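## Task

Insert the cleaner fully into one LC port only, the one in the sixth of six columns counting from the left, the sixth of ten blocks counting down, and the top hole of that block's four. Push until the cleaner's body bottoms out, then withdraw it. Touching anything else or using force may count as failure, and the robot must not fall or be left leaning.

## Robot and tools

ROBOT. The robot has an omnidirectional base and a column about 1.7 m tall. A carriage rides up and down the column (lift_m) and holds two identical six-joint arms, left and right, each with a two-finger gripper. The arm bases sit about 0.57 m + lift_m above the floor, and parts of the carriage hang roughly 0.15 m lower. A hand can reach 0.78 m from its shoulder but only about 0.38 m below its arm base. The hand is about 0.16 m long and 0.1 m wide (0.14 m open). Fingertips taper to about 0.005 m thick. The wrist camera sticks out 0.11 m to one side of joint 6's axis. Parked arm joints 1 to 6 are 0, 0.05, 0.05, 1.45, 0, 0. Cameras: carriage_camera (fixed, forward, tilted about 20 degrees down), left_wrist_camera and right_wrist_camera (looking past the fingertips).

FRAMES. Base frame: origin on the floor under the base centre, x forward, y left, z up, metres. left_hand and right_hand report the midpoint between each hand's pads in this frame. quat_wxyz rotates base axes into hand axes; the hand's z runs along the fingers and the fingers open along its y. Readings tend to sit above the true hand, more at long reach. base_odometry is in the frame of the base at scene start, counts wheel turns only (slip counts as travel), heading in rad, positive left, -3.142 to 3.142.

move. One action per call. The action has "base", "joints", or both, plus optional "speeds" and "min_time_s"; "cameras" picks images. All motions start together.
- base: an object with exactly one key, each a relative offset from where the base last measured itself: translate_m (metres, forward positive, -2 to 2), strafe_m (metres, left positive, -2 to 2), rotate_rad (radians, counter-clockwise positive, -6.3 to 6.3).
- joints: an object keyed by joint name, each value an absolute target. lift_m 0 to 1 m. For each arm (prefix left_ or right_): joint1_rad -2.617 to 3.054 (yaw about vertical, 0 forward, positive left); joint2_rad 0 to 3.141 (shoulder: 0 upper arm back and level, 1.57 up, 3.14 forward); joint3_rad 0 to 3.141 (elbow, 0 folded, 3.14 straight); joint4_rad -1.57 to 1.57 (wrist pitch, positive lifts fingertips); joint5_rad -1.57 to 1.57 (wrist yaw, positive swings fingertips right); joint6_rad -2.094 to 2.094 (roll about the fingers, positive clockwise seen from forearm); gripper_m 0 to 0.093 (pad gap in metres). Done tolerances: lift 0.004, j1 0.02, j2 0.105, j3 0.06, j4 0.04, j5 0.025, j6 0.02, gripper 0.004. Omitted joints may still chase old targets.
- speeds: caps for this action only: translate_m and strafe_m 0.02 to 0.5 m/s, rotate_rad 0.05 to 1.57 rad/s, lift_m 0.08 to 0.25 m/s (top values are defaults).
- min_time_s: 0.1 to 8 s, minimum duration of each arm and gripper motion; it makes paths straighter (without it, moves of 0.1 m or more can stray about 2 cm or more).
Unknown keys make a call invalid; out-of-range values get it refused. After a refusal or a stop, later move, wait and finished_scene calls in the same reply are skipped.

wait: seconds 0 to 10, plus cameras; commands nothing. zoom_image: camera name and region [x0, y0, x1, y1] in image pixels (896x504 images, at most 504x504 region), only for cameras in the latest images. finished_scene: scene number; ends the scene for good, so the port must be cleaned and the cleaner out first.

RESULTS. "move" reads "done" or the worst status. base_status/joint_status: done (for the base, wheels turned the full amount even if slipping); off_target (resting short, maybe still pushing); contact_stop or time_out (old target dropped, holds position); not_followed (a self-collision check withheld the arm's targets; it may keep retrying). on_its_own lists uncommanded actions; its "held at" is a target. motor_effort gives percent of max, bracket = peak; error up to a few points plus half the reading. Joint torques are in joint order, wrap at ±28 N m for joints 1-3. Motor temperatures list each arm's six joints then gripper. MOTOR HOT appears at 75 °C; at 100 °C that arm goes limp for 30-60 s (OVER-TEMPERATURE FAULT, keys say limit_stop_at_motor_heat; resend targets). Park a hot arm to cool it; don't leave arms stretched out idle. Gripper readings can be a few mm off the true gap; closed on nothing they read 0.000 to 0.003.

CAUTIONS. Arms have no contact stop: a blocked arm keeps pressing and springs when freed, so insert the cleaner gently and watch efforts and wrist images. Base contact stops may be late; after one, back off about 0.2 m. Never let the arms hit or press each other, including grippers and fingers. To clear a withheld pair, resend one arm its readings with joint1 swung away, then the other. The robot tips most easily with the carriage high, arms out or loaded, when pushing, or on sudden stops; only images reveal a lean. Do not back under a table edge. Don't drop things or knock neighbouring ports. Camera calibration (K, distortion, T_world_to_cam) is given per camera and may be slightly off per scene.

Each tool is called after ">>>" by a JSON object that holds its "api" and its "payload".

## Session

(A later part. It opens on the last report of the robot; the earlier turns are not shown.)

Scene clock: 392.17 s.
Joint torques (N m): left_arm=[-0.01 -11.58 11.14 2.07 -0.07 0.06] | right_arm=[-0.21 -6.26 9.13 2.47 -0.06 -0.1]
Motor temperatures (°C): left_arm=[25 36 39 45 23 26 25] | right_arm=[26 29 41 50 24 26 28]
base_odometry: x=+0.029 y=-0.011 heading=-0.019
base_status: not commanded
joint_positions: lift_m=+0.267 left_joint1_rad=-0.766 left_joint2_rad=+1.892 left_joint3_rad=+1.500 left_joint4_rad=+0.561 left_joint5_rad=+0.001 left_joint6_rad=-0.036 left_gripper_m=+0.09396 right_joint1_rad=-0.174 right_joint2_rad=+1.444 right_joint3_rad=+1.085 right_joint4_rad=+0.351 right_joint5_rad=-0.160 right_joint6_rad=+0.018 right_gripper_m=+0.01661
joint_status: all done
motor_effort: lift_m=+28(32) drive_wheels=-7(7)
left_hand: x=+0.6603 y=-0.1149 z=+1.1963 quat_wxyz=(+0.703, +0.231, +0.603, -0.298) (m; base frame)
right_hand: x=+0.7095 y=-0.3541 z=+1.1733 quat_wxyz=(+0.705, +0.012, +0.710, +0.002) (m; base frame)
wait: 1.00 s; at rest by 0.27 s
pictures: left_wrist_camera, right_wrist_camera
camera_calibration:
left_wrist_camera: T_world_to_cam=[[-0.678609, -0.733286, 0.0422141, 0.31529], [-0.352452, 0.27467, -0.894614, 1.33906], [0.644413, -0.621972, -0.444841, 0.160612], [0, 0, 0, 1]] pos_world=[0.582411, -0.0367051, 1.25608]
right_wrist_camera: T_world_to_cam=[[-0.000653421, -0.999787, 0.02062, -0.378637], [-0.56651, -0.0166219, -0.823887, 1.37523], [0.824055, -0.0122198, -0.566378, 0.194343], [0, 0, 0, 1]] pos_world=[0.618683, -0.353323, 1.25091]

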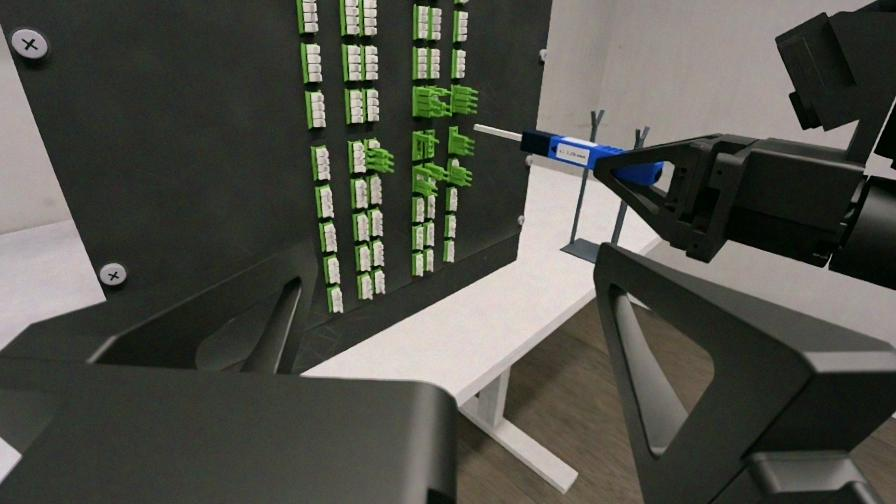

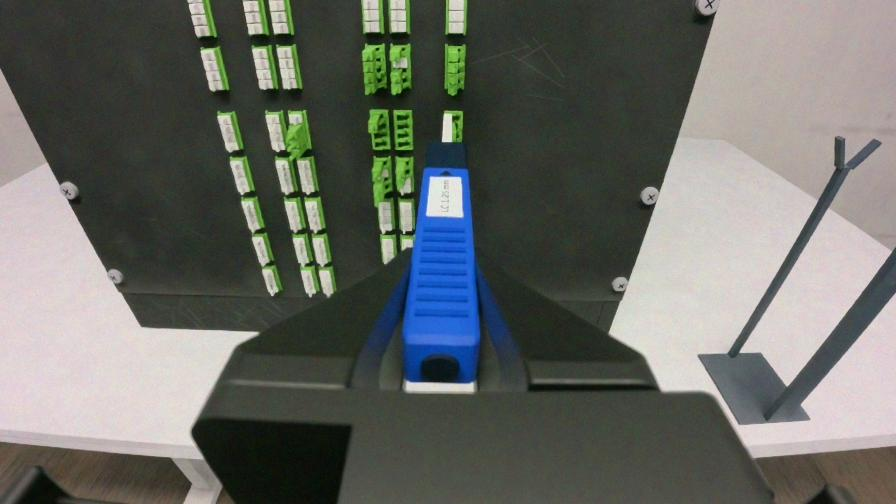

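>>> {"api": "move", "payload": {"base": {"strafe_m": -0.003}, "joints": {"lift_m": 0.259}, "speeds": {"strafe_m": 0.02, "lift_m": 0.08}, "cameras": []}}

>>> {"api": "wait", "payload": {"seconds": 1.0, "cameras": ["left_wrist_camera", "right_wrist_camera"]}}

>>> {"api": "zoom_image", "payload": {"camera": "right_wrist_camera", "region": [410, 65, 480, 135]}}

>>> {"api": "zoom_image", "payload": {"camera": "left_wrist_camera", "region": [430, 90, 530, 170]}}

Scene clock: 439.53 s.
Joint torques (N m): left_arm=[-0.02 -11.97 10.92 2.09 -0.06 0.06] | right_arm=[-0.34 -6.52 9.1 2.38 -0.11 -0.09]
Motor temperatures (°C): left_arm=[25 37 40 45 23 26 25] | right_arm=[26 30 42 54 24 26 28]
move: done
base_odometry: x=+0.029 y=-0.014 heading=-0.019
base_status: done
joint_positions: lift_m=+0.259 left_joint1_rad=-0.766 left_joint2_rad=+1.897 left_joint3_rad=+1.503 left_joint4_rad=+0.562 left_joint5_rad=+0.000 left_joint6_rad=-0.036 left_gripper_m=+0.09396 right_joint1_rad=-0.174 right_joint2_rad=+1.445 right_joint3_rad=+1.085 right_joint4_rad=+0.360 right_joint5_rad=-0.161 right_joint6_rad=+0.018 right_gripper_m=+0.01661
joint_status: all done
motor_effort: lift_m=+23(25) drive_wheels=+4(8)
left_hand: x=+0.6611 y=-0.1156 z=+1.1880 quat_wxyz=(+0.703, +0.231, +0.603, -0.298) (m; base frame)
right_hand: x=+0.7099 y=-0.3542 z=+1.1672 quat_wxyz=(+0.707, +0.011, +0.707, +0.002) (m; base frame)
pictures: none
No camera images: "cameras" was empty.

Scene clock: 440.53 s.
Joint torques (N m): left_arm=[-0.01 -12.04 10.91 2.06 -0.06 0.06] | right_arm=[-0.16 -6.48 9.13 2.38 -0.05 -0.08]
Motor temperatures (°C): left_arm=[25 38 40 45 23 26 25] | right_arm=[26 30 42 54 24 26 28]
base_odometry: x=+0.029 y=-0.014 heading=-0.019
base_status: done
joint_positions: lift_m=+0.259 left_joint1_rad=-0.766 left_joint2_rad=+1.897 left_joint3_rad=+1.503 left_joint4_rad=+0.562 left_joint5_rad=+0.000 left_joint6_rad=-0.036 left_gripper_m=+0.09396 right_joint1_rad=-0.174 right_joint2_rad=+1.445 right_joint3_rad=+1.085 right_joint4_rad=+0.360 right_joint5_rad=-0.161 right_joint6_rad=+0.018 right_gripper_m=+0.01661
joint_status: all done
motor_effort: lift_m=+19(25) drive_wheels=+4(8)
left_hand: x=+0.6611 y=-0.1156 z=+1.1880 quat_wxyz=(+0.703, +0.231, +0.603, -0.298) (m; base frame)
right_hand: x=+0.7099 y=-0.3542 z=+1.1672 quat_wxyz=(+0.707, +0.011, +0.707, +0.002) (m; base frame)
wait: 1.00 s; at rest by 0.27 s
pictures: left_wrist_camera, right_wrist_camera
camera_calibration:
left_wrist_camera: T_world_to_cam=[[-0.678319, -0.733547, 0.042331, 0.315345], [-0.352844, 0.274662, -0.894462, 1.33214], [0.644503, -0.621667, -0.445136, 0.156295], [0, 0, 0, 1]] pos_world=[0.583211, -0.0374056, 1.24778]
right_wrist_camera: T_world_to_cam=[[-0.000451707, -0.999762, 0.0218329, -0.380221], [-0.560925, -0.0178214, -0.827675, 1.37051], [0.827866, -0.0126205, -0.560783, 0.181194], [0, 0, 0, 1]] pos_world=[0.618577, -0.35342, 1.24425]

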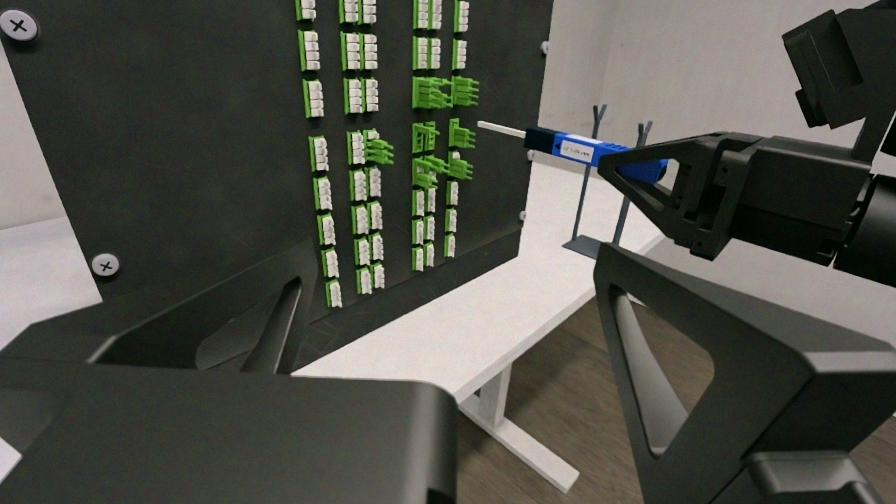

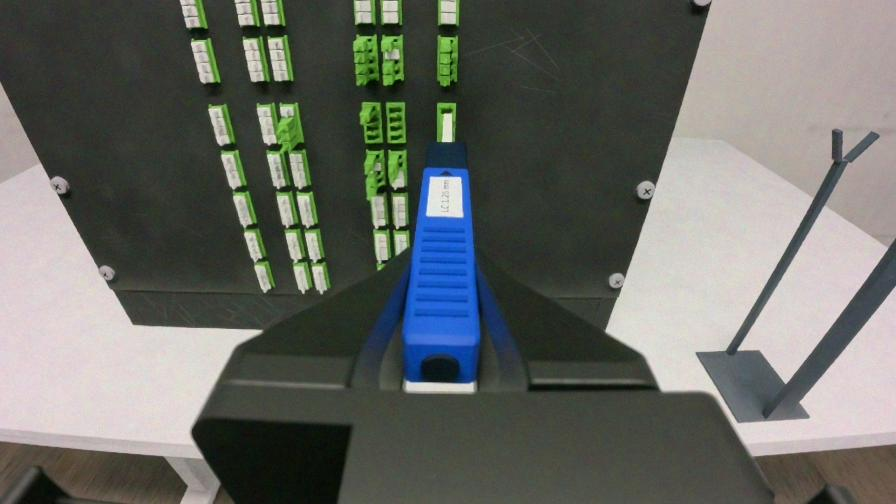

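Scaled by 7.200.

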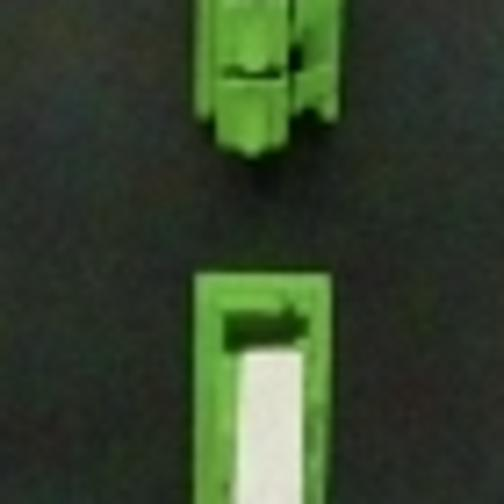

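Scaled by 5.040.

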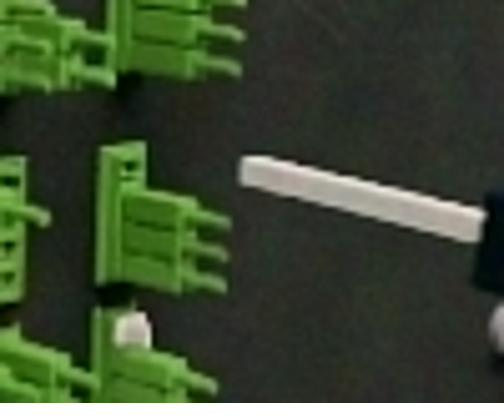

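>>> {"api": "move", "payload": {"base": {"strafe_m": 0.0015}, "joints": {"lift_m": 0.2555}, "speeds": {"strafe_m": 0.02, "lift_m": 0.08}, "cameras": []}}

>>> {"api": "wait", "payload": {"seconds": 1.0, "cameras": ["left_wrist_camera", "right_wrist_camera"]}}

>>> {"api": "zoom_image", "payload": {"camera": "right_wrist_camera", "region": [410, 65, 480, 135]}}

>>> {"api": "zoom_image", "payload": {"camera": "left_wrist_camera", "region": [430, 90, 530, 170]}}

Scene clock: 468.77 s.
Joint torques (N m): left_arm=[0.12 -12.25 10.89 2.03 -0.06 0.06] | right_arm=[-0.5 -6.3 9.18 2.34 -0.1 -0.08]
Motor temperatures (°C): left_arm=[25 42 44 45 23 26 25] | right_arm=[26 31 42 55 24 26 28]
move: done
base_odometry: x=+0.029 y=-0.013 heading=-0.019
base_status: done
joint_positions: lift_m=+0.256 left_joint1_rad=-0.766 left_joint2_rad=+1.897 left_joint3_rad=+1.503 left_joint4_rad=+0.560 left_joint5_rad=+0.000 left_joint6_rad=-0.036 left_gripper_m=+0.09396 right_joint1_rad=-0.173 right_joint2_rad=+1.445 right_joint3_rad=+1.085 right_joint4_rad=+0.360 right_joint5_rad=-0.161 right_joint6_rad=+0.018 right_gripper_m=+0.01661
joint_status: all done
motor_effort: lift_m=+23(25) drive_wheels=-4(5)
left_hand: x=+0.6612 y=-0.1157 z=+1.1838 quat_wxyz=(+0.702, +0.231, +0.604, -0.298) (m; base frame)
right_hand: x=+0.7100 y=-0.3532 z=+1.1637 quat_wxyz=(+0.707, +0.010, +0.707, +0.002) (m; base frame)
pictures: none
No camera images: "cameras" was empty.

Scene clock: 469.77 s.
Joint torques (N m): left_arm=[-0.02 -12.11 10.89 2.1 -0.06 0.06] | right_arm=[-0.42 -6.48 9.14 2.39 -0.07 -0.08]
Motor temperatures (°C): left_arm=[25 41 44 45 23 26 25] | right_arm=[26 31 42 55 24 26 28]
base_odometry: x=+0.029 y=-0.013 heading=-0.019
base_status: done
joint_positions: lift_m=+0.256 left_joint1_rad=-0.766 left_joint2_rad=+1.897 left_joint3_rad=+1.503 left_joint4_rad=+0.560 left_joint5_rad=+0.000 left_joint6_rad=-0.036 left_gripper_m=+0.09396 right_joint1_rad=-0.173 right_joint2_rad=+1.445 right_joint3_rad=+1.085 right_joint4_rad=+0.360 right_joint5_rad=-0.161 right_joint6_rad=+0.018 right_gripper_m=+0.01661
joint_status: all done
motor_effort: lift_m=+24(25) drive_wheels=-4(5)
left_hand: x=+0.6612 y=-0.1157 z=+1.1838 quat_wxyz=(+0.702, +0.231, +0.604, -0.298) (m; base frame)
right_hand: x=+0.7100 y=-0.3532 z=+1.1637 quat_wxyz=(+0.707, +0.010, +0.707, +0.002) (m; base frame)
wait: 1.00 s; at rest by 0.27 s
pictures: left_wrist_camera, right_wrist_camera
camera_calibration:
left_wrist_camera: T_world_to_cam=[[-0.67824, -0.733626, 0.0422285, 0.315571], [-0.354522, 0.276338, -0.893281, 1.32842], [0.643665, -0.62083, -0.447511, 0.157654], [0, 0, 0, 1]] pos_world=[0.583512, -0.0377069, 1.24388]
right_wrist_camera: T_world_to_cam=[[0.00188462, -0.999763, 0.0217053, -0.380619], [-0.56119, -0.0190226, -0.827469, 1.36717], [0.827685, -0.0106213, -0.561092, 0.18036], [0, 0, 0, 1]] pos_world=[0.618675, -0.352606, 1.24075]

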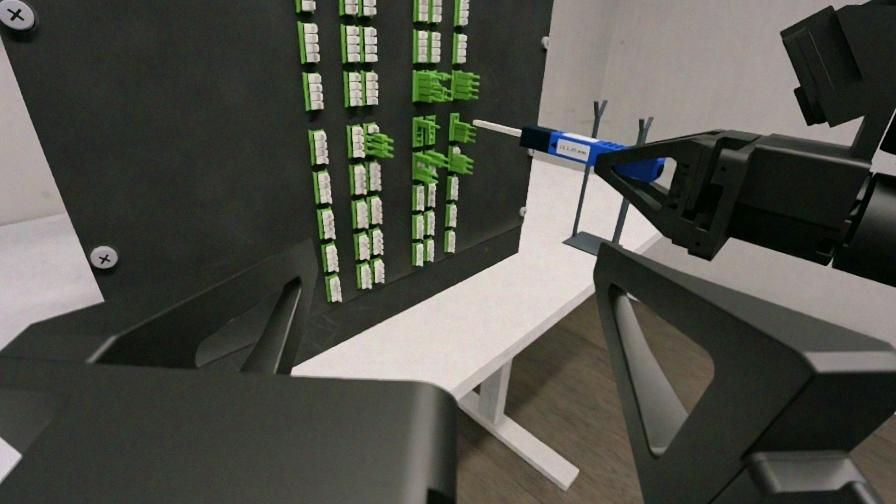

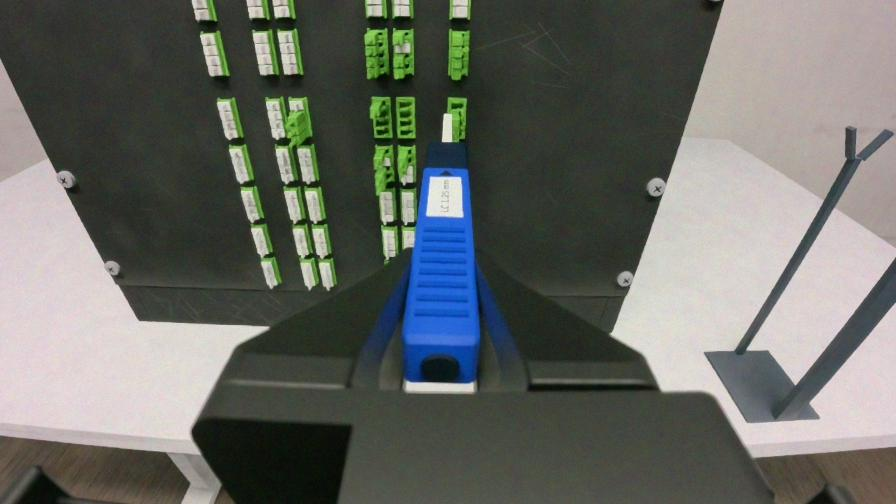

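Scaled by 7.200.

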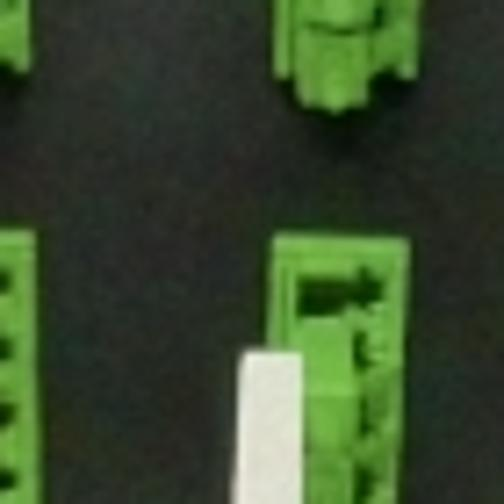

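Scaled by 5.040.

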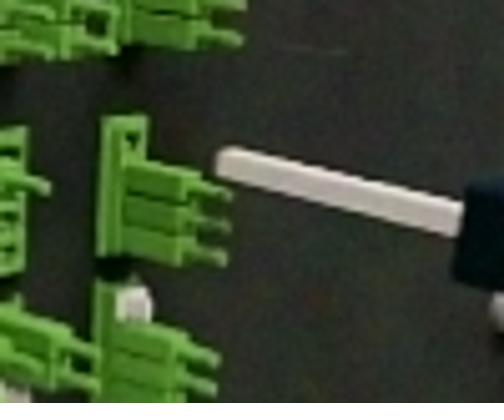

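>>> {"api": "move", "payload": {"joints": {"right_joint1_rad": -0.187, "right_joint5_rad": -0.173}, "min_time_s": 1.5, "cameras": []}}

>>> {"api": "wait", "payload": {"seconds": 0.5, "cameras": ["left_wrist_camera", "right_wrist_camera"]}}

>>> {"api": "zoom_image", "payload": {"camera": "right_wrist_camera", "region": [410, 65, 480, 135]}}

>>> {"api": "zoom_image", "payload": {"camera": "left_wrist_camera", "region": [430, 90, 530, 170]}}

Scene clock: 513.47 s.
Joint torques (N m): left_arm=[-0.02 -12.14 10.91 2.09 -0.06 0.06] | right_arm=[-0.88 -6.43 9.1 2.39 -0.14 -0.1]
Motor temperatures (°C): left_arm=[25 42 46 47 23 26 25] | right_arm=[26 32 43 57 24 26 28]
move: done
base_odometry: x=+0.029 y=-0.013 heading=-0.019
base_status: not commanded
joint_positions: lift_m=+0.256 left_joint1_rad=-0.766 left_joint2_rad=+1.897 left_joint3_rad=+1.503 left_joint4_rad=+0.560 left_joint5_rad=+0.000 left_joint6_rad=-0.036 left_gripper_m=+0.09396 right_joint1_rad=-0.180 right_joint2_rad=+1.445 right_joint3_rad=+1.085 right_joint4_rad=+0.360 right_joint5_rad=-0.164 right_joint6_rad=+0.018 right_gripper_m=+0.01661
joint_status: all done
motor_effort: lift_m=+21(27) drive_wheels=-4(4)
left_hand: x=+0.6612 y=-0.1157 z=+1.1838 quat_wxyz=(+0.702, +0.231, +0.604, -0.298) (m; base frame)
right_hand: x=+0.7096 y=-0.3564 z=+1.1637 quat_wxyz=(+0.707, +0.012, +0.707, +0.001) (m; base frame)
pictures: none
No camera images: "cameras" was empty.

Scene clock: 513.97 s.
Joint torques (N m): left_arm=[-0.01 -12.14 10.91 2.08 -0.06 0.06] | right_arm=[-0.88 -6.43 9.07 2.39 -0.14 -0.09]
Motor temperatures (°C): left_arm=[25 42 46 47 23 26 25] | right_arm=[26 32 43 57 24 26 28]
base_odometry: x=+0.029 y=-0.013 heading=-0.019
base_status: not commanded
joint_positions: lift_m=+0.256 left_joint1_rad=-0.766 left_joint2_rad=+1.897 left_joint3_rad=+1.503 left_joint4_rad=+0.560 left_joint5_rad=+0.000 left_joint6_rad=-0.036 left_gripper_m=+0.09396 right_joint1_rad=-0.180 right_joint2_rad=+1.445 right_joint3_rad=+1.085 right_joint4_rad=+0.360 right_joint5_rad=-0.164 right_joint6_rad=+0.018 right_gripper_m=+0.01661
joint_status: all done
motor_effort: lift_m=+20(27) drive_wheels=-4(4)
left_hand: x=+0.6612 y=-0.1157 z=+1.1838 quat_wxyz=(+0.702, +0.231, +0.604, -0.298) (m; base frame)
right_hand: x=+0.7096 y=-0.3564 z=+1.1637 quat_wxyz=(+0.707, +0.012, +0.707, +0.001) (m; base frame)
wait: 0.50 s; at rest by 0.27 s
pictures: left_wrist_camera, right_wrist_camera
camera_calibration:
left_wrist_camera: T_world_to_cam=[[-0.67824, -0.733626, 0.0422285, 0.315571], [-0.354522, 0.276338, -0.893281, 1.32842], [0.643665, -0.62083, -0.447511, 0.157654], [0, 0, 0, 1]] pos_world=[0.583512, -0.0377069, 1.24388]
right_wrist_camera: T_world_to_cam=[[-0.00271829, -0.999761, 0.0216839, -0.380472], [-0.561296, -0.0164206, -0.827452, 1.36786], [0.827611, -0.0144204, -0.561117, 0.179385], [0, 0, 0, 1]] pos_world=[0.61828, -0.355333, 1.24075]

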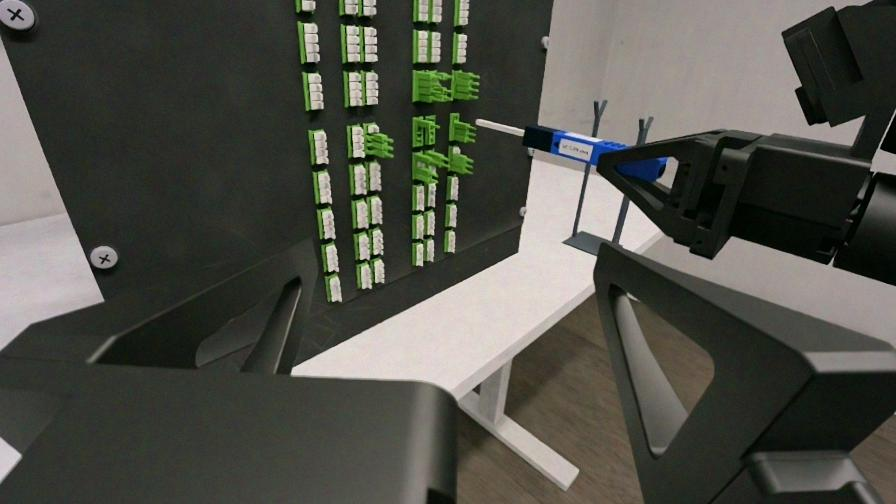

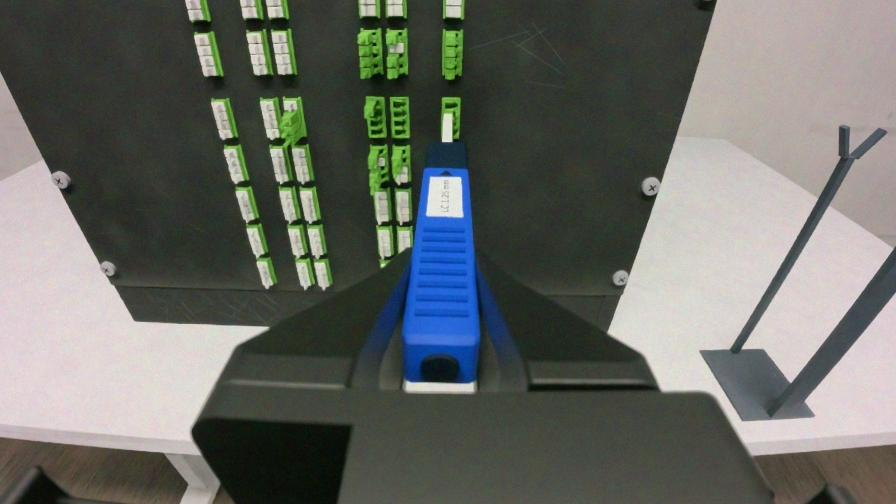

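Scaled by 7.200.

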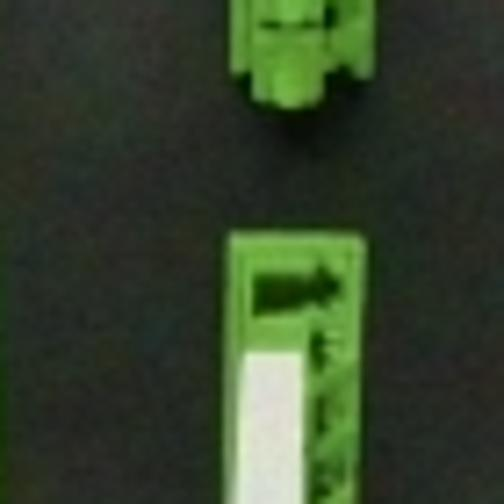

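Scaled by 5.040.

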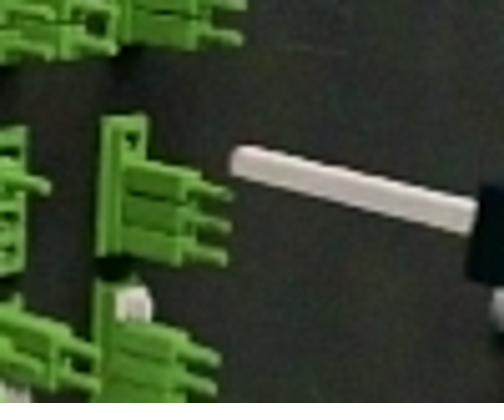

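>>> {"api": "move", "payload": {"base": {"translate_m": 0.018}, "speeds": {"translate_m": 0.02}, "cameras": []}}

>>> {"api": "wait", "payload": {"seconds": 0.5, "cameras": ["left_wrist_camera", "right_wrist_camera"]}}

>>> {"api": "zoom_image", "payload": {"camera": "right_wrist_camera", "region": [410, 75, 480, 145]}}

>>> {"api": "zoom_image", "payload": {"camera": "left_wrist_camera", "region": [440, 90, 520, 150]}}

Scene clock: 541.90 s.
Joint torques (N m): left_arm=[0.12 -12.18 10.93 2.08 -0.06 0.06] | right_arm=[-0.88 -6.23 9.31 2.36 -0.11 -0.1]
Motor temperatures (°C): left_arm=[25 43 46 47 23 26 25] | right_arm=[26 32 43 57 24 26 28]
move: done
base_odometry: x=+0.047 y=-0.013 heading=-0.019
base_status: done
joint_positions: lift_m=+0.256 left_joint1_rad=-0.766 left_joint2_rad=+1.897 left_joint3_rad=+1.503 left_joint4_rad=+0.561 left_joint5_rad=+0.000 left_joint6_rad=-0.036 left_gripper_m=+0.09396 right_joint1_rad=-0.180 right_joint2_rad=+1.445 right_joint3_rad=+1.085 right_joint4_rad=+0.361 right_joint5_rad=-0.165 right_joint6_rad=+0.018 right_gripper_m=+0.01661
joint_status: not commanded
motor_effort: lift_m=+23(25) drive_wheels=+7(14)
left_hand: x=+0.6613 y=-0.1156 z=+1.1840 quat_wxyz=(+0.703, +0.231, +0.604, -0.298) (m; base frame)
right_hand: x=+0.7096 y=-0.3562 z=+1.1640 quat_wxyz=(+0.707, +0.012, +0.707, +0.001) (m; base frame)
pictures: none
No camera images: "cameras" was empty.

Scene clock: 542.40 s.
Joint torques (N m): left_arm=[-0.01 -12.12 10.88 2.1 -0.06 0.06] | right_arm=[-0.88 -6.32 9.17 2.38 -0.12 -0.09]
Motor temperatures (°C): left_arm=[25 43 46 47 23 26 25] | right_arm=[26 32 43 57 24 26 28]
base_odometry: x=+0.047 y=-0.013 heading=-0.019
base_status: done
joint_positions: lift_m=+0.256 left_joint1_rad=-0.766 left_joint2_rad=+1.897 left_joint3_rad=+1.503 left_joint4_rad=+0.561 left_joint5_rad=+0.000 left_joint6_rad=-0.036 left_gripper_m=+0.09396 right_joint1_rad=-0.180 right_joint2_rad=+1.445 right_joint3_rad=+1.085 right_joint4_rad=+0.361 right_joint5_rad=-0.165 right_joint6_rad=+0.018 right_gripper_m=+0.01661
joint_status: not commanded
motor_effort: lift_m=+23(25) drive_wheels=+7(14)
left_hand: x=+0.6613 y=-0.1156 z=+1.1840 quat_wxyz=(+0.703, +0.231, +0.604, -0.298) (m; base frame)
right_hand: x=+0.7096 y=-0.3562 z=+1.1640 quat_wxyz=(+0.707, +0.012, +0.707, +0.001) (m; base frame)
wait: 0.50 s; at rest by 0.27 s
pictures: left_wrist_camera, right_wrist_camera
camera_calibration:
left_wrist_camera: T_world_to_cam=[[-0.677933, -0.733902, 0.0423585, 0.315221], [-0.354268, 0.275675, -0.893587, 1.32866], [0.644128, -0.620798, -0.446887, 0.15678], [0, 0, 0, 1]] pos_world=[0.583412, -0.0376071, 1.24398]
right_wrist_camera: T_world_to_cam=[[-0.00194419, -0.999757, 0.0219795, -0.381215], [-0.560049, -0.0171206, -0.828283, 1.36799], [0.828457, -0.0139199, -0.559879, 0.177706], [0, 0, 0, 1]] pos_world=[0.618178, -0.355228, 1.24095]

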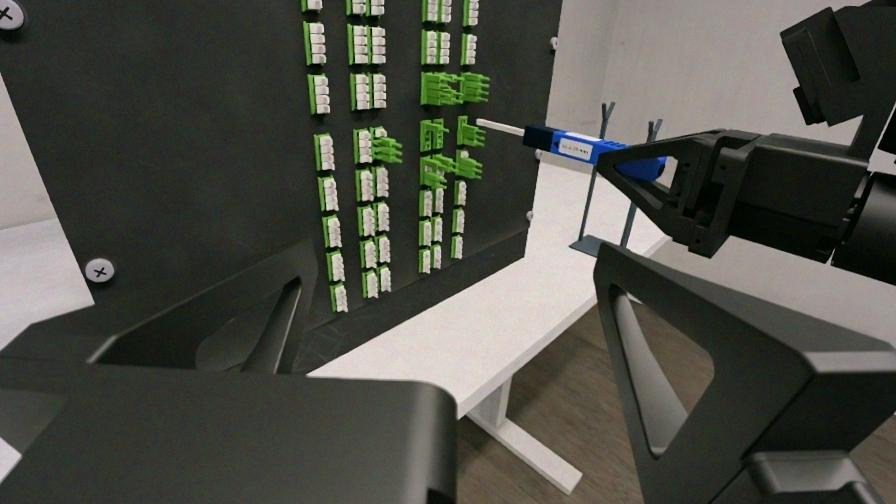

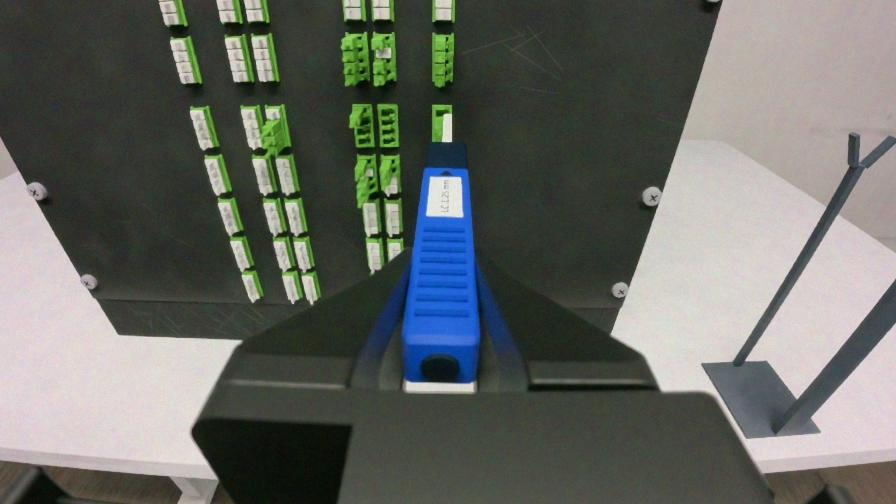

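Scaled by 7.200.

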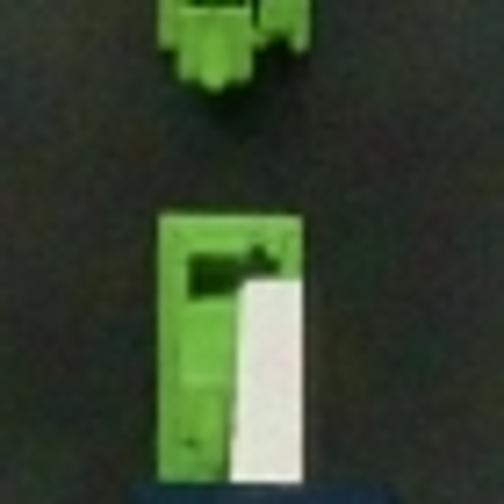

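Scaled by 6.300.

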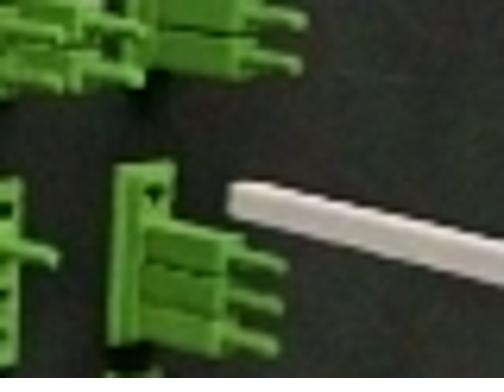

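>>> {"api": "move", "payload": {"joints": {"right_joint5_rad": -0.189}, "min_time_s": 1.5, "cameras": []}}

>>> {"api": "wait", "payload": {"seconds": 0.5, "cameras": ["left_wrist_camera", "right_wrist_camera"]}}

>>> {"api": "zoom_image", "payload": {"camera": "right_wrist_camera", "region": [410, 75, 480, 145]}}

>>> {"api": "zoom_image", "payload": {"camera": "left_wrist_camera", "region": [440, 90, 520, 150]}}

Scene clock: 578.80 s.
Joint torques (N m): left_arm=[-0.02 -12.12 10.91 2.08 -0.06 0.06] | right_arm=[-0.88 -6.46 9.09 2.36 -0.16 -0.1]
Motor temperatures (°C): left_arm=[25 43 47 47 23 26 25] | right_arm=[26 32 43 56 24 26 28]
move: done
base_odometry: x=+0.047 y=-0.013 heading=-0.019
base_status: not commanded
joint_positions: lift_m=+0.256 left_joint1_rad=-0.766 left_joint2_rad=+1.897 left_joint3_rad=+1.503 left_joint4_rad=+0.561 left_joint5_rad=+0.000 left_joint6_rad=-0.036 left_gripper_m=+0.09396 right_joint1_rad=-0.180 right_joint2_rad=+1.445 right_joint3_rad=+1.085 right_joint4_rad=+0.361 right_joint5_rad=-0.180 right_joint6_rad=+0.018 right_gripper_m=+0.01661
joint_status: all done
motor_effort: lift_m=+21(25) drive_wheels=+7(7)
left_hand: x=+0.6613 y=-0.1156 z=+1.1840 quat_wxyz=(+0.703, +0.231, +0.604, -0.298) (m; base frame)
right_hand: x=+0.7096 y=-0.3536 z=+1.1640 quat_wxyz=(+0.707, +0.006, +0.707, +0.006) (m; base frame)
pictures: none
No camera images: "cameras" was empty.

Scene clock: 579.30 s.
Joint torques (N m): left_arm=[-0.02 -12.11 10.89 2.08 -0.06 0.07] | right_arm=[-0.9 -6.41 9.11 2.37 -0.17 -0.11]
Motor temperatures (°C): left_arm=[25 43 47 47 23 26 25] | right_arm=[26 32 43 56 24 26 28]
base_odometry: x=+0.047 y=-0.013 heading=-0.019
base_status: not commanded
joint_positions: lift_m=+0.256 left_joint1_rad=-0.766 left_joint2_rad=+1.897 left_joint3_rad=+1.503 left_joint4_rad=+0.561 left_joint5_rad=+0.000 left_joint6_rad=-0.036 left_gripper_m=+0.09396 right_joint1_rad=-0.180 right_joint2_rad=+1.445 right_joint3_rad=+1.085 right_joint4_rad=+0.361 right_joint5_rad=-0.180 right_joint6_rad=+0.018 right_gripper_m=+0.01661
joint_status: all done
motor_effort: lift_m=+20(25) drive_wheels=+7(7)
left_hand: x=+0.6613 y=-0.1156 z=+1.1840 quat_wxyz=(+0.703, +0.231, +0.604, -0.298) (m; base frame)
right_hand: x=+0.7096 y=-0.3536 z=+1.1640 quat_wxyz=(+0.707, +0.006, +0.707, +0.006) (m; base frame)
wait: 0.50 s; at rest by 0.27 s
pictures: left_wrist_camera, right_wrist_camera
camera_calibration:
left_wrist_camera: T_world_to_cam=[[-0.677933, -0.733902, 0.0423585, 0.315221], [-0.354268, 0.275675, -0.893587, 1.32866], [0.644128, -0.620798, -0.446887, 0.15678], [0, 0, 0, 1]] pos_world=[0.583412, -0.0376071, 1.24398]
right_wrist_camera: T_world_to_cam=[[0.0132505, -0.999671, 0.0219757, -0.389384], [-0.559714, -0.0256272, -0.82829, 1.36479], [0.82858, -0.00132488, -0.559869, 0.182108], [0, 0, 0, 1]] pos_world=[0.61816, -0.354039, 1.24096]

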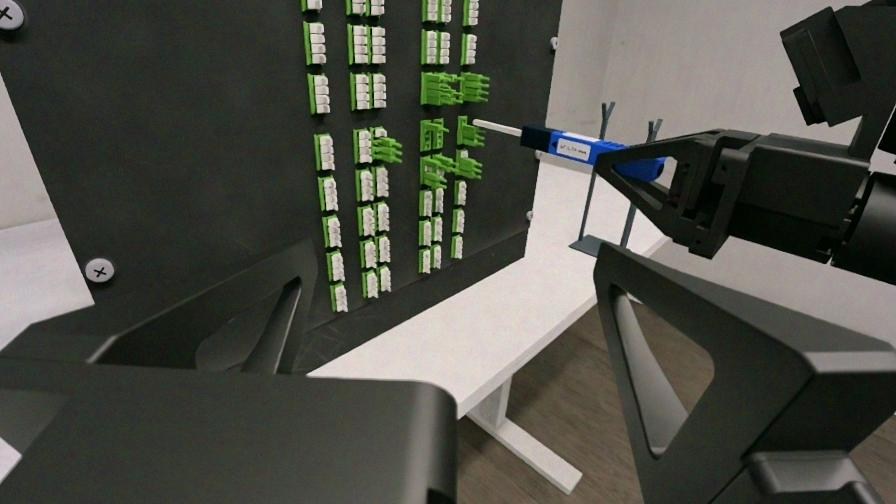

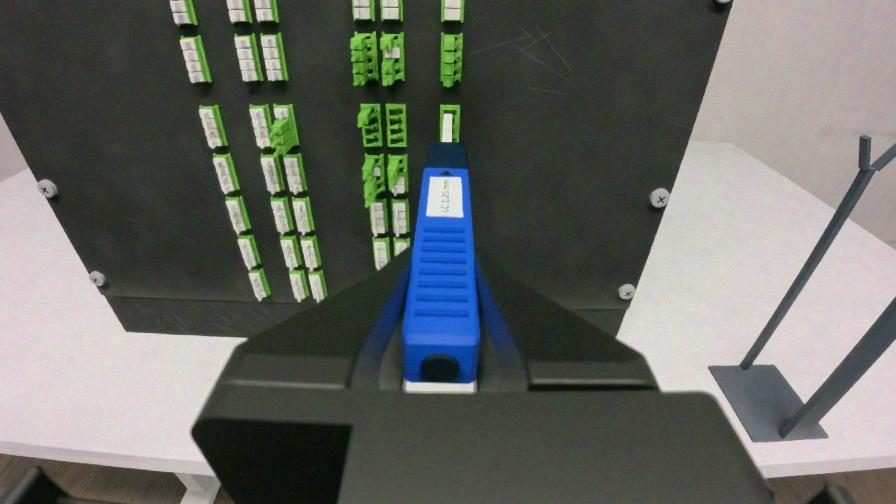

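Scaled by 7.200.

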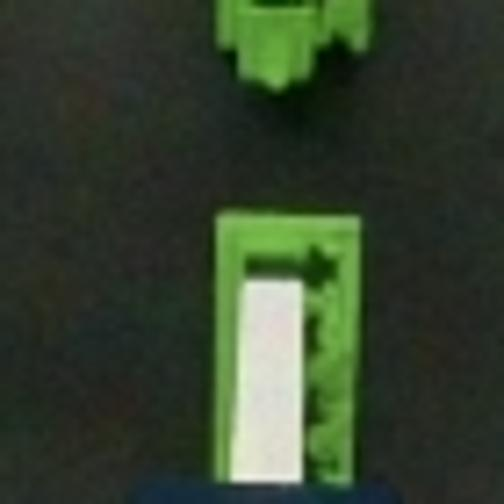

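Scaled by 6.300.

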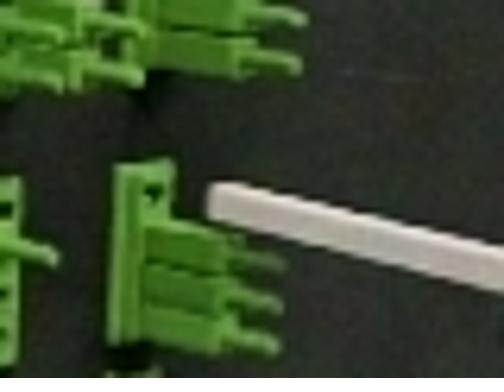

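>>> {"api": "move", "payload": {"base": {"translate_m": 0.006}, "joints": {"lift_m": 0.2545}, "speeds": {"translate_m": 0.02, "lift_m": 0.08}, "cameras": []}}

>>> {"api": "wait", "payload": {"seconds": 0.5, "cameras": ["left_wrist_camera", "right_wrist_camera"]}}

>>> {"api": "zoom_image", "payload": {"camera": "right_wrist_camera", "region": [410, 75, 480, 145]}}

>>> {"api": "zoom_image", "payload": {"camera": "left_wrist_camera", "region": [440, 90, 520, 150]}}

Scene clock: 638.37 s.
Joint torques (N m): left_arm=[-0.03 -12.14 10.97 2.08 -0.05 0.07] | right_arm=[-0.99 -6.61 9.05 2.34 -0.13 -0.1]
Motor temperatures (°C): left_arm=[25 45 48 47 23 26 25] | right_arm=[26 32 44 57 24 26 28]
move: done
base_odometry: x=+0.053 y=-0.014 heading=-0.020
base_status: done
joint_positions: lift_m=+0.255 left_joint1_rad=-0.766 left_joint2_rad=+1.897 left_joint3_rad=+1.503 left_joint4_rad=+0.562 left_joint5_rad=-0.001 left_joint6_rad=-0.036 left_gripper_m=+0.09396 right_joint1_rad=-0.181 right_joint2_rad=+1.445 right_joint3_rad=+1.085 right_joint4_rad=+0.362 right_joint5_rad=-0.181 right_joint6_rad=+0.018 right_gripper_m=+0.01661
joint_status: all done
motor_effort: lift_m=+22(25) drive_wheels=+7(12)
left_hand: x=+0.6613 y=-0.1155 z=+1.1833 quat_wxyz=(+0.703, +0.230, +0.603, -0.298) (m; base frame)
right_hand: x=+0.7096 y=-0.3537 z=+1.1631 quat_wxyz=(+0.707, +0.006, +0.707, +0.007) (m; base frame)
pictures: none
No camera images: "cameras" was empty.

Scene clock: 638.87 s.
Joint torques (N m): left_arm=[0.01 -12.15 11.04 2.05 -0.05 0.06] | right_arm=[-0.87 -6.53 9.2 2.37 -0.14 -0.09]
Motor temperatures (°C): left_arm=[25 45 48 47 23 26 25] | right_arm=[26 32 44 57 24 26 28]
base_odometry: x=+0.053 y=-0.014 heading=-0.020
base_status: done
joint_positions: lift_m=+0.255 left_joint1_rad=-0.766 left_joint2_rad=+1.897 left_joint3_rad=+1.503 left_joint4_rad=+0.562 left_joint5_rad=-0.001 left_joint6_rad=-0.036 left_gripper_m=+0.09396 right_joint1_rad=-0.181 right_joint2_rad=+1.445 right_joint3_rad=+1.085 right_joint4_rad=+0.362 right_joint5_rad=-0.181 right_joint6_rad=+0.018 right_gripper_m=+0.01661
joint_status: all done
motor_effort: lift_m=+24(25) drive_wheels=+7(12)
left_hand: x=+0.6613 y=-0.1155 z=+1.1833 quat_wxyz=(+0.703, +0.230, +0.603, -0.298) (m; base frame)
right_hand: x=+0.7096 y=-0.3537 z=+1.1631 quat_wxyz=(+0.707, +0.006, +0.707, +0.007) (m; base frame)
wait: 0.50 s; at rest by 0.27 s
pictures: left_wrist_camera, right_wrist_camera
camera_calibration:
left_wrist_camera: T_world_to_cam=[[-0.677478, -0.734315, 0.0424758, 0.314901], [-0.353749, 0.274649, -0.894108, 1.32822], [0.644891, -0.620765, -0.445832, 0.154728], [0, 0, 0, 1]] pos_world=[0.58341, -0.0375074, 1.24318]
right_wrist_camera: T_world_to_cam=[[0.013657, -0.999663, 0.0220625, -0.389818], [-0.559335, -0.0259271, -0.828536, 1.36401], [0.828829, -0.00102496, -0.559501, 0.181102], [0, 0, 0, 1]] pos_world=[0.618159, -0.354136, 1.24006]

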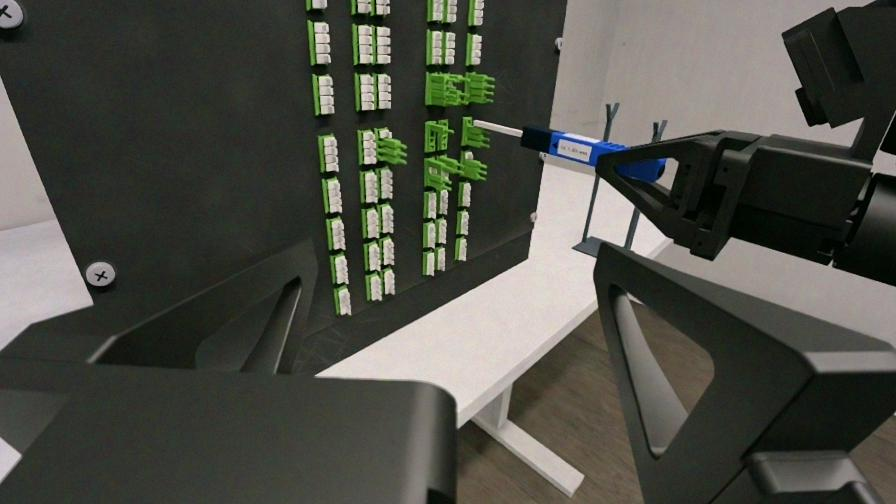

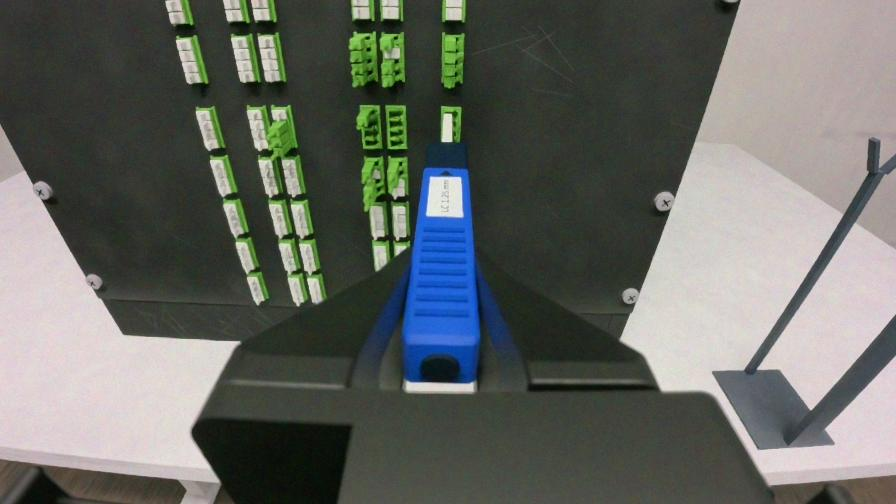

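Scaled by 7.200.

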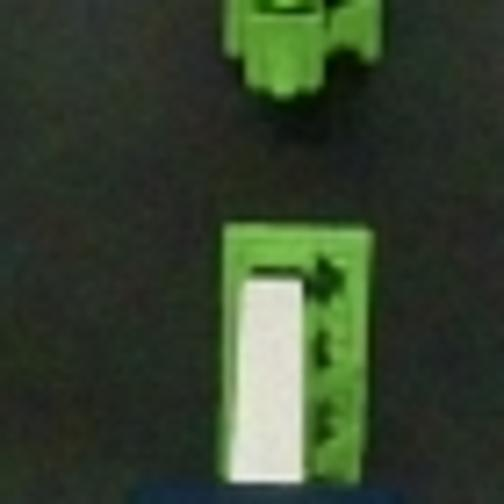

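Scaled by 6.300.

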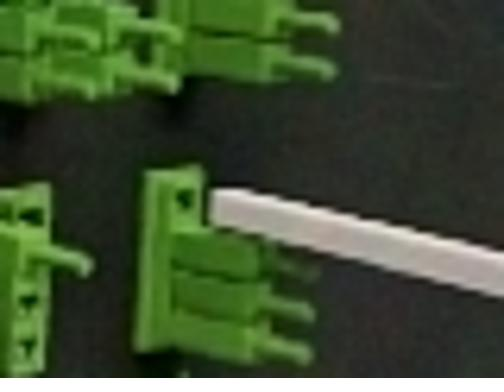

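>>> {"api": "move", "payload": {"base": {"translate_m": 0.005}, "joints": {"lift_m": 0.2534}, "speeds": {"translate_m": 0.02, "lift_m": 0.08}, "cameras": []}}

>>> {"api": "wait", "payload": {"seconds": 0.5, "cameras": ["left_wrist_camera", "right_wrist_camera"]}}

>>> {"api": "zoom_image", "payload": {"camera": "right_wrist_camera", "region": [415, 85, 475, 145]}}

>>> {"api": "zoom_image", "payload": {"camera": "left_wrist_camera", "region": [440, 90, 520, 150]}}

Scene clock: 673.20 s.
Joint torques (N m): left_arm=[-0.14 -12.23 10.95 2.1 -0.04 0.06] | right_arm=[-0.81 -6.41 9.13 2.33 -0.19 -0.09]
Motor temperatures (°C): left_arm=[25 45 49 47 23 26 25] | right_arm=[26 33 44 57 24 26 28]
move: done
base_odometry: x=+0.057 y=-0.014 heading=-0.021
base_status: done
joint_positions: lift_m=+0.254 left_joint1_rad=-0.765 left_joint2_rad=+1.897 left_joint3_rad=+1.503 left_joint4_rad=+0.563 left_joint5_rad=-0.001 left_joint6_rad=-0.036 left_gripper_m=+0.09396 right_joint1_rad=-0.181 right_joint2_rad=+1.445 right_joint3_rad=+1.085 right_joint4_rad=+0.363 right_joint5_rad=-0.181 right_joint6_rad=+0.018 right_gripper_m=+0.01661
joint_status: all done
motor_effort: lift_m=+19(25) drive_wheels=+7(14)
left_hand: x=+0.6616 y=-0.1151 z=+1.1824 quat_wxyz=(+0.704, +0.230, +0.603, -0.297) (m; base frame)
right_hand: x=+0.7096 y=-0.3536 z=+1.1624 quat_wxyz=(+0.708, +0.006, +0.706, +0.007) (m; base frame)
pictures: none
No camera images: "cameras" was empty.

Scene clock: 673.70 s.
Joint torques (N m): left_arm=[-0.09 -12.12 10.89 2.04 -0.05 0.06] | right_arm=[-0.91 -6.45 8.96 2.41 -0.13 -0.09]
Motor temperatures (°C): left_arm=[25 45 49 47 23 26 25] | right_arm=[26 33 44 57 24 26 28]
base_odometry: x=+0.057 y=-0.014 heading=-0.021
base_status: done
joint_positions: lift_m=+0.254 left_joint1_rad=-0.765 left_joint2_rad=+1.897 left_joint3_rad=+1.503 left_joint4_rad=+0.563 left_joint5_rad=-0.001 left_joint6_rad=-0.036 left_gripper_m=+0.09396 right_joint1_rad=-0.181 right_joint2_rad=+1.445 right_joint3_rad=+1.085 right_joint4_rad=+0.363 right_joint5_rad=-0.181 right_joint6_rad=+0.018 right_gripper_m=+0.01661
joint_status: all done
motor_effort: lift_m=+26(25) drive_wheels=+7(14)
left_hand: x=+0.6616 y=-0.1151 z=+1.1824 quat_wxyz=(+0.704, +0.230, +0.603, -0.297) (m; base frame)
right_hand: x=+0.7096 y=-0.3536 z=+1.1624 quat_wxyz=(+0.708, +0.006, +0.706, +0.007) (m; base frame)
wait: 0.50 s; at rest by 0.27 s
pictures: left_wrist_camera, right_wrist_camera
camera_calibration:
left_wrist_camera: T_world_to_cam=[[-0.676618, -0.735103, 0.0425556, 0.31474], [-0.353606, 0.273692, -0.894458, 1.3276], [0.645872, -0.620255, -0.445122, 0.152966], [0, 0, 0, 1]] pos_world=[0.583609, -0.0371085, 1.24218]
right_wrist_camera: T_world_to_cam=[[0.0139312, -0.999653, 0.0223582, -0.390227], [-0.558131, -0.026327, -0.829335, 1.36332], [0.829636, -0.000925142, -0.558304, 0.178741], [0, 0, 0, 1]] pos_world=[0.618057, -0.354034, 1.23917]

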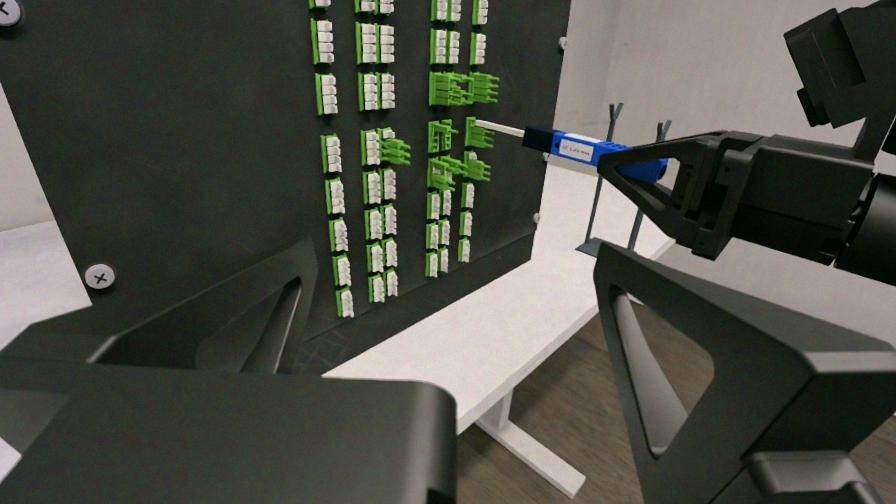

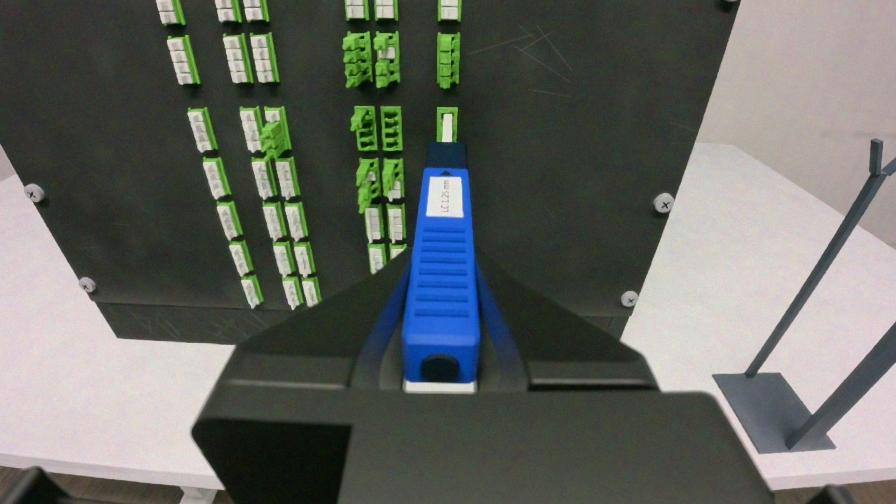

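Scaled by 8.400.

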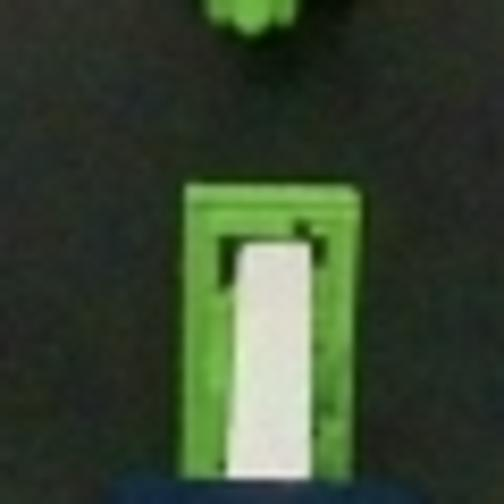

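Scaled by 6.300.

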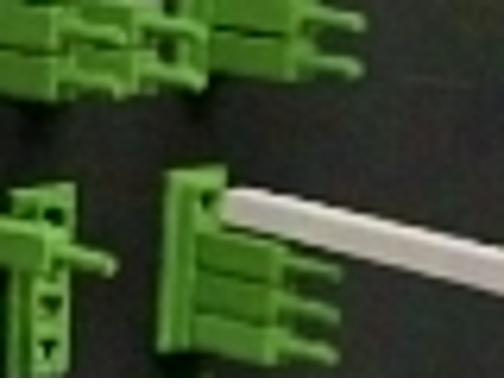

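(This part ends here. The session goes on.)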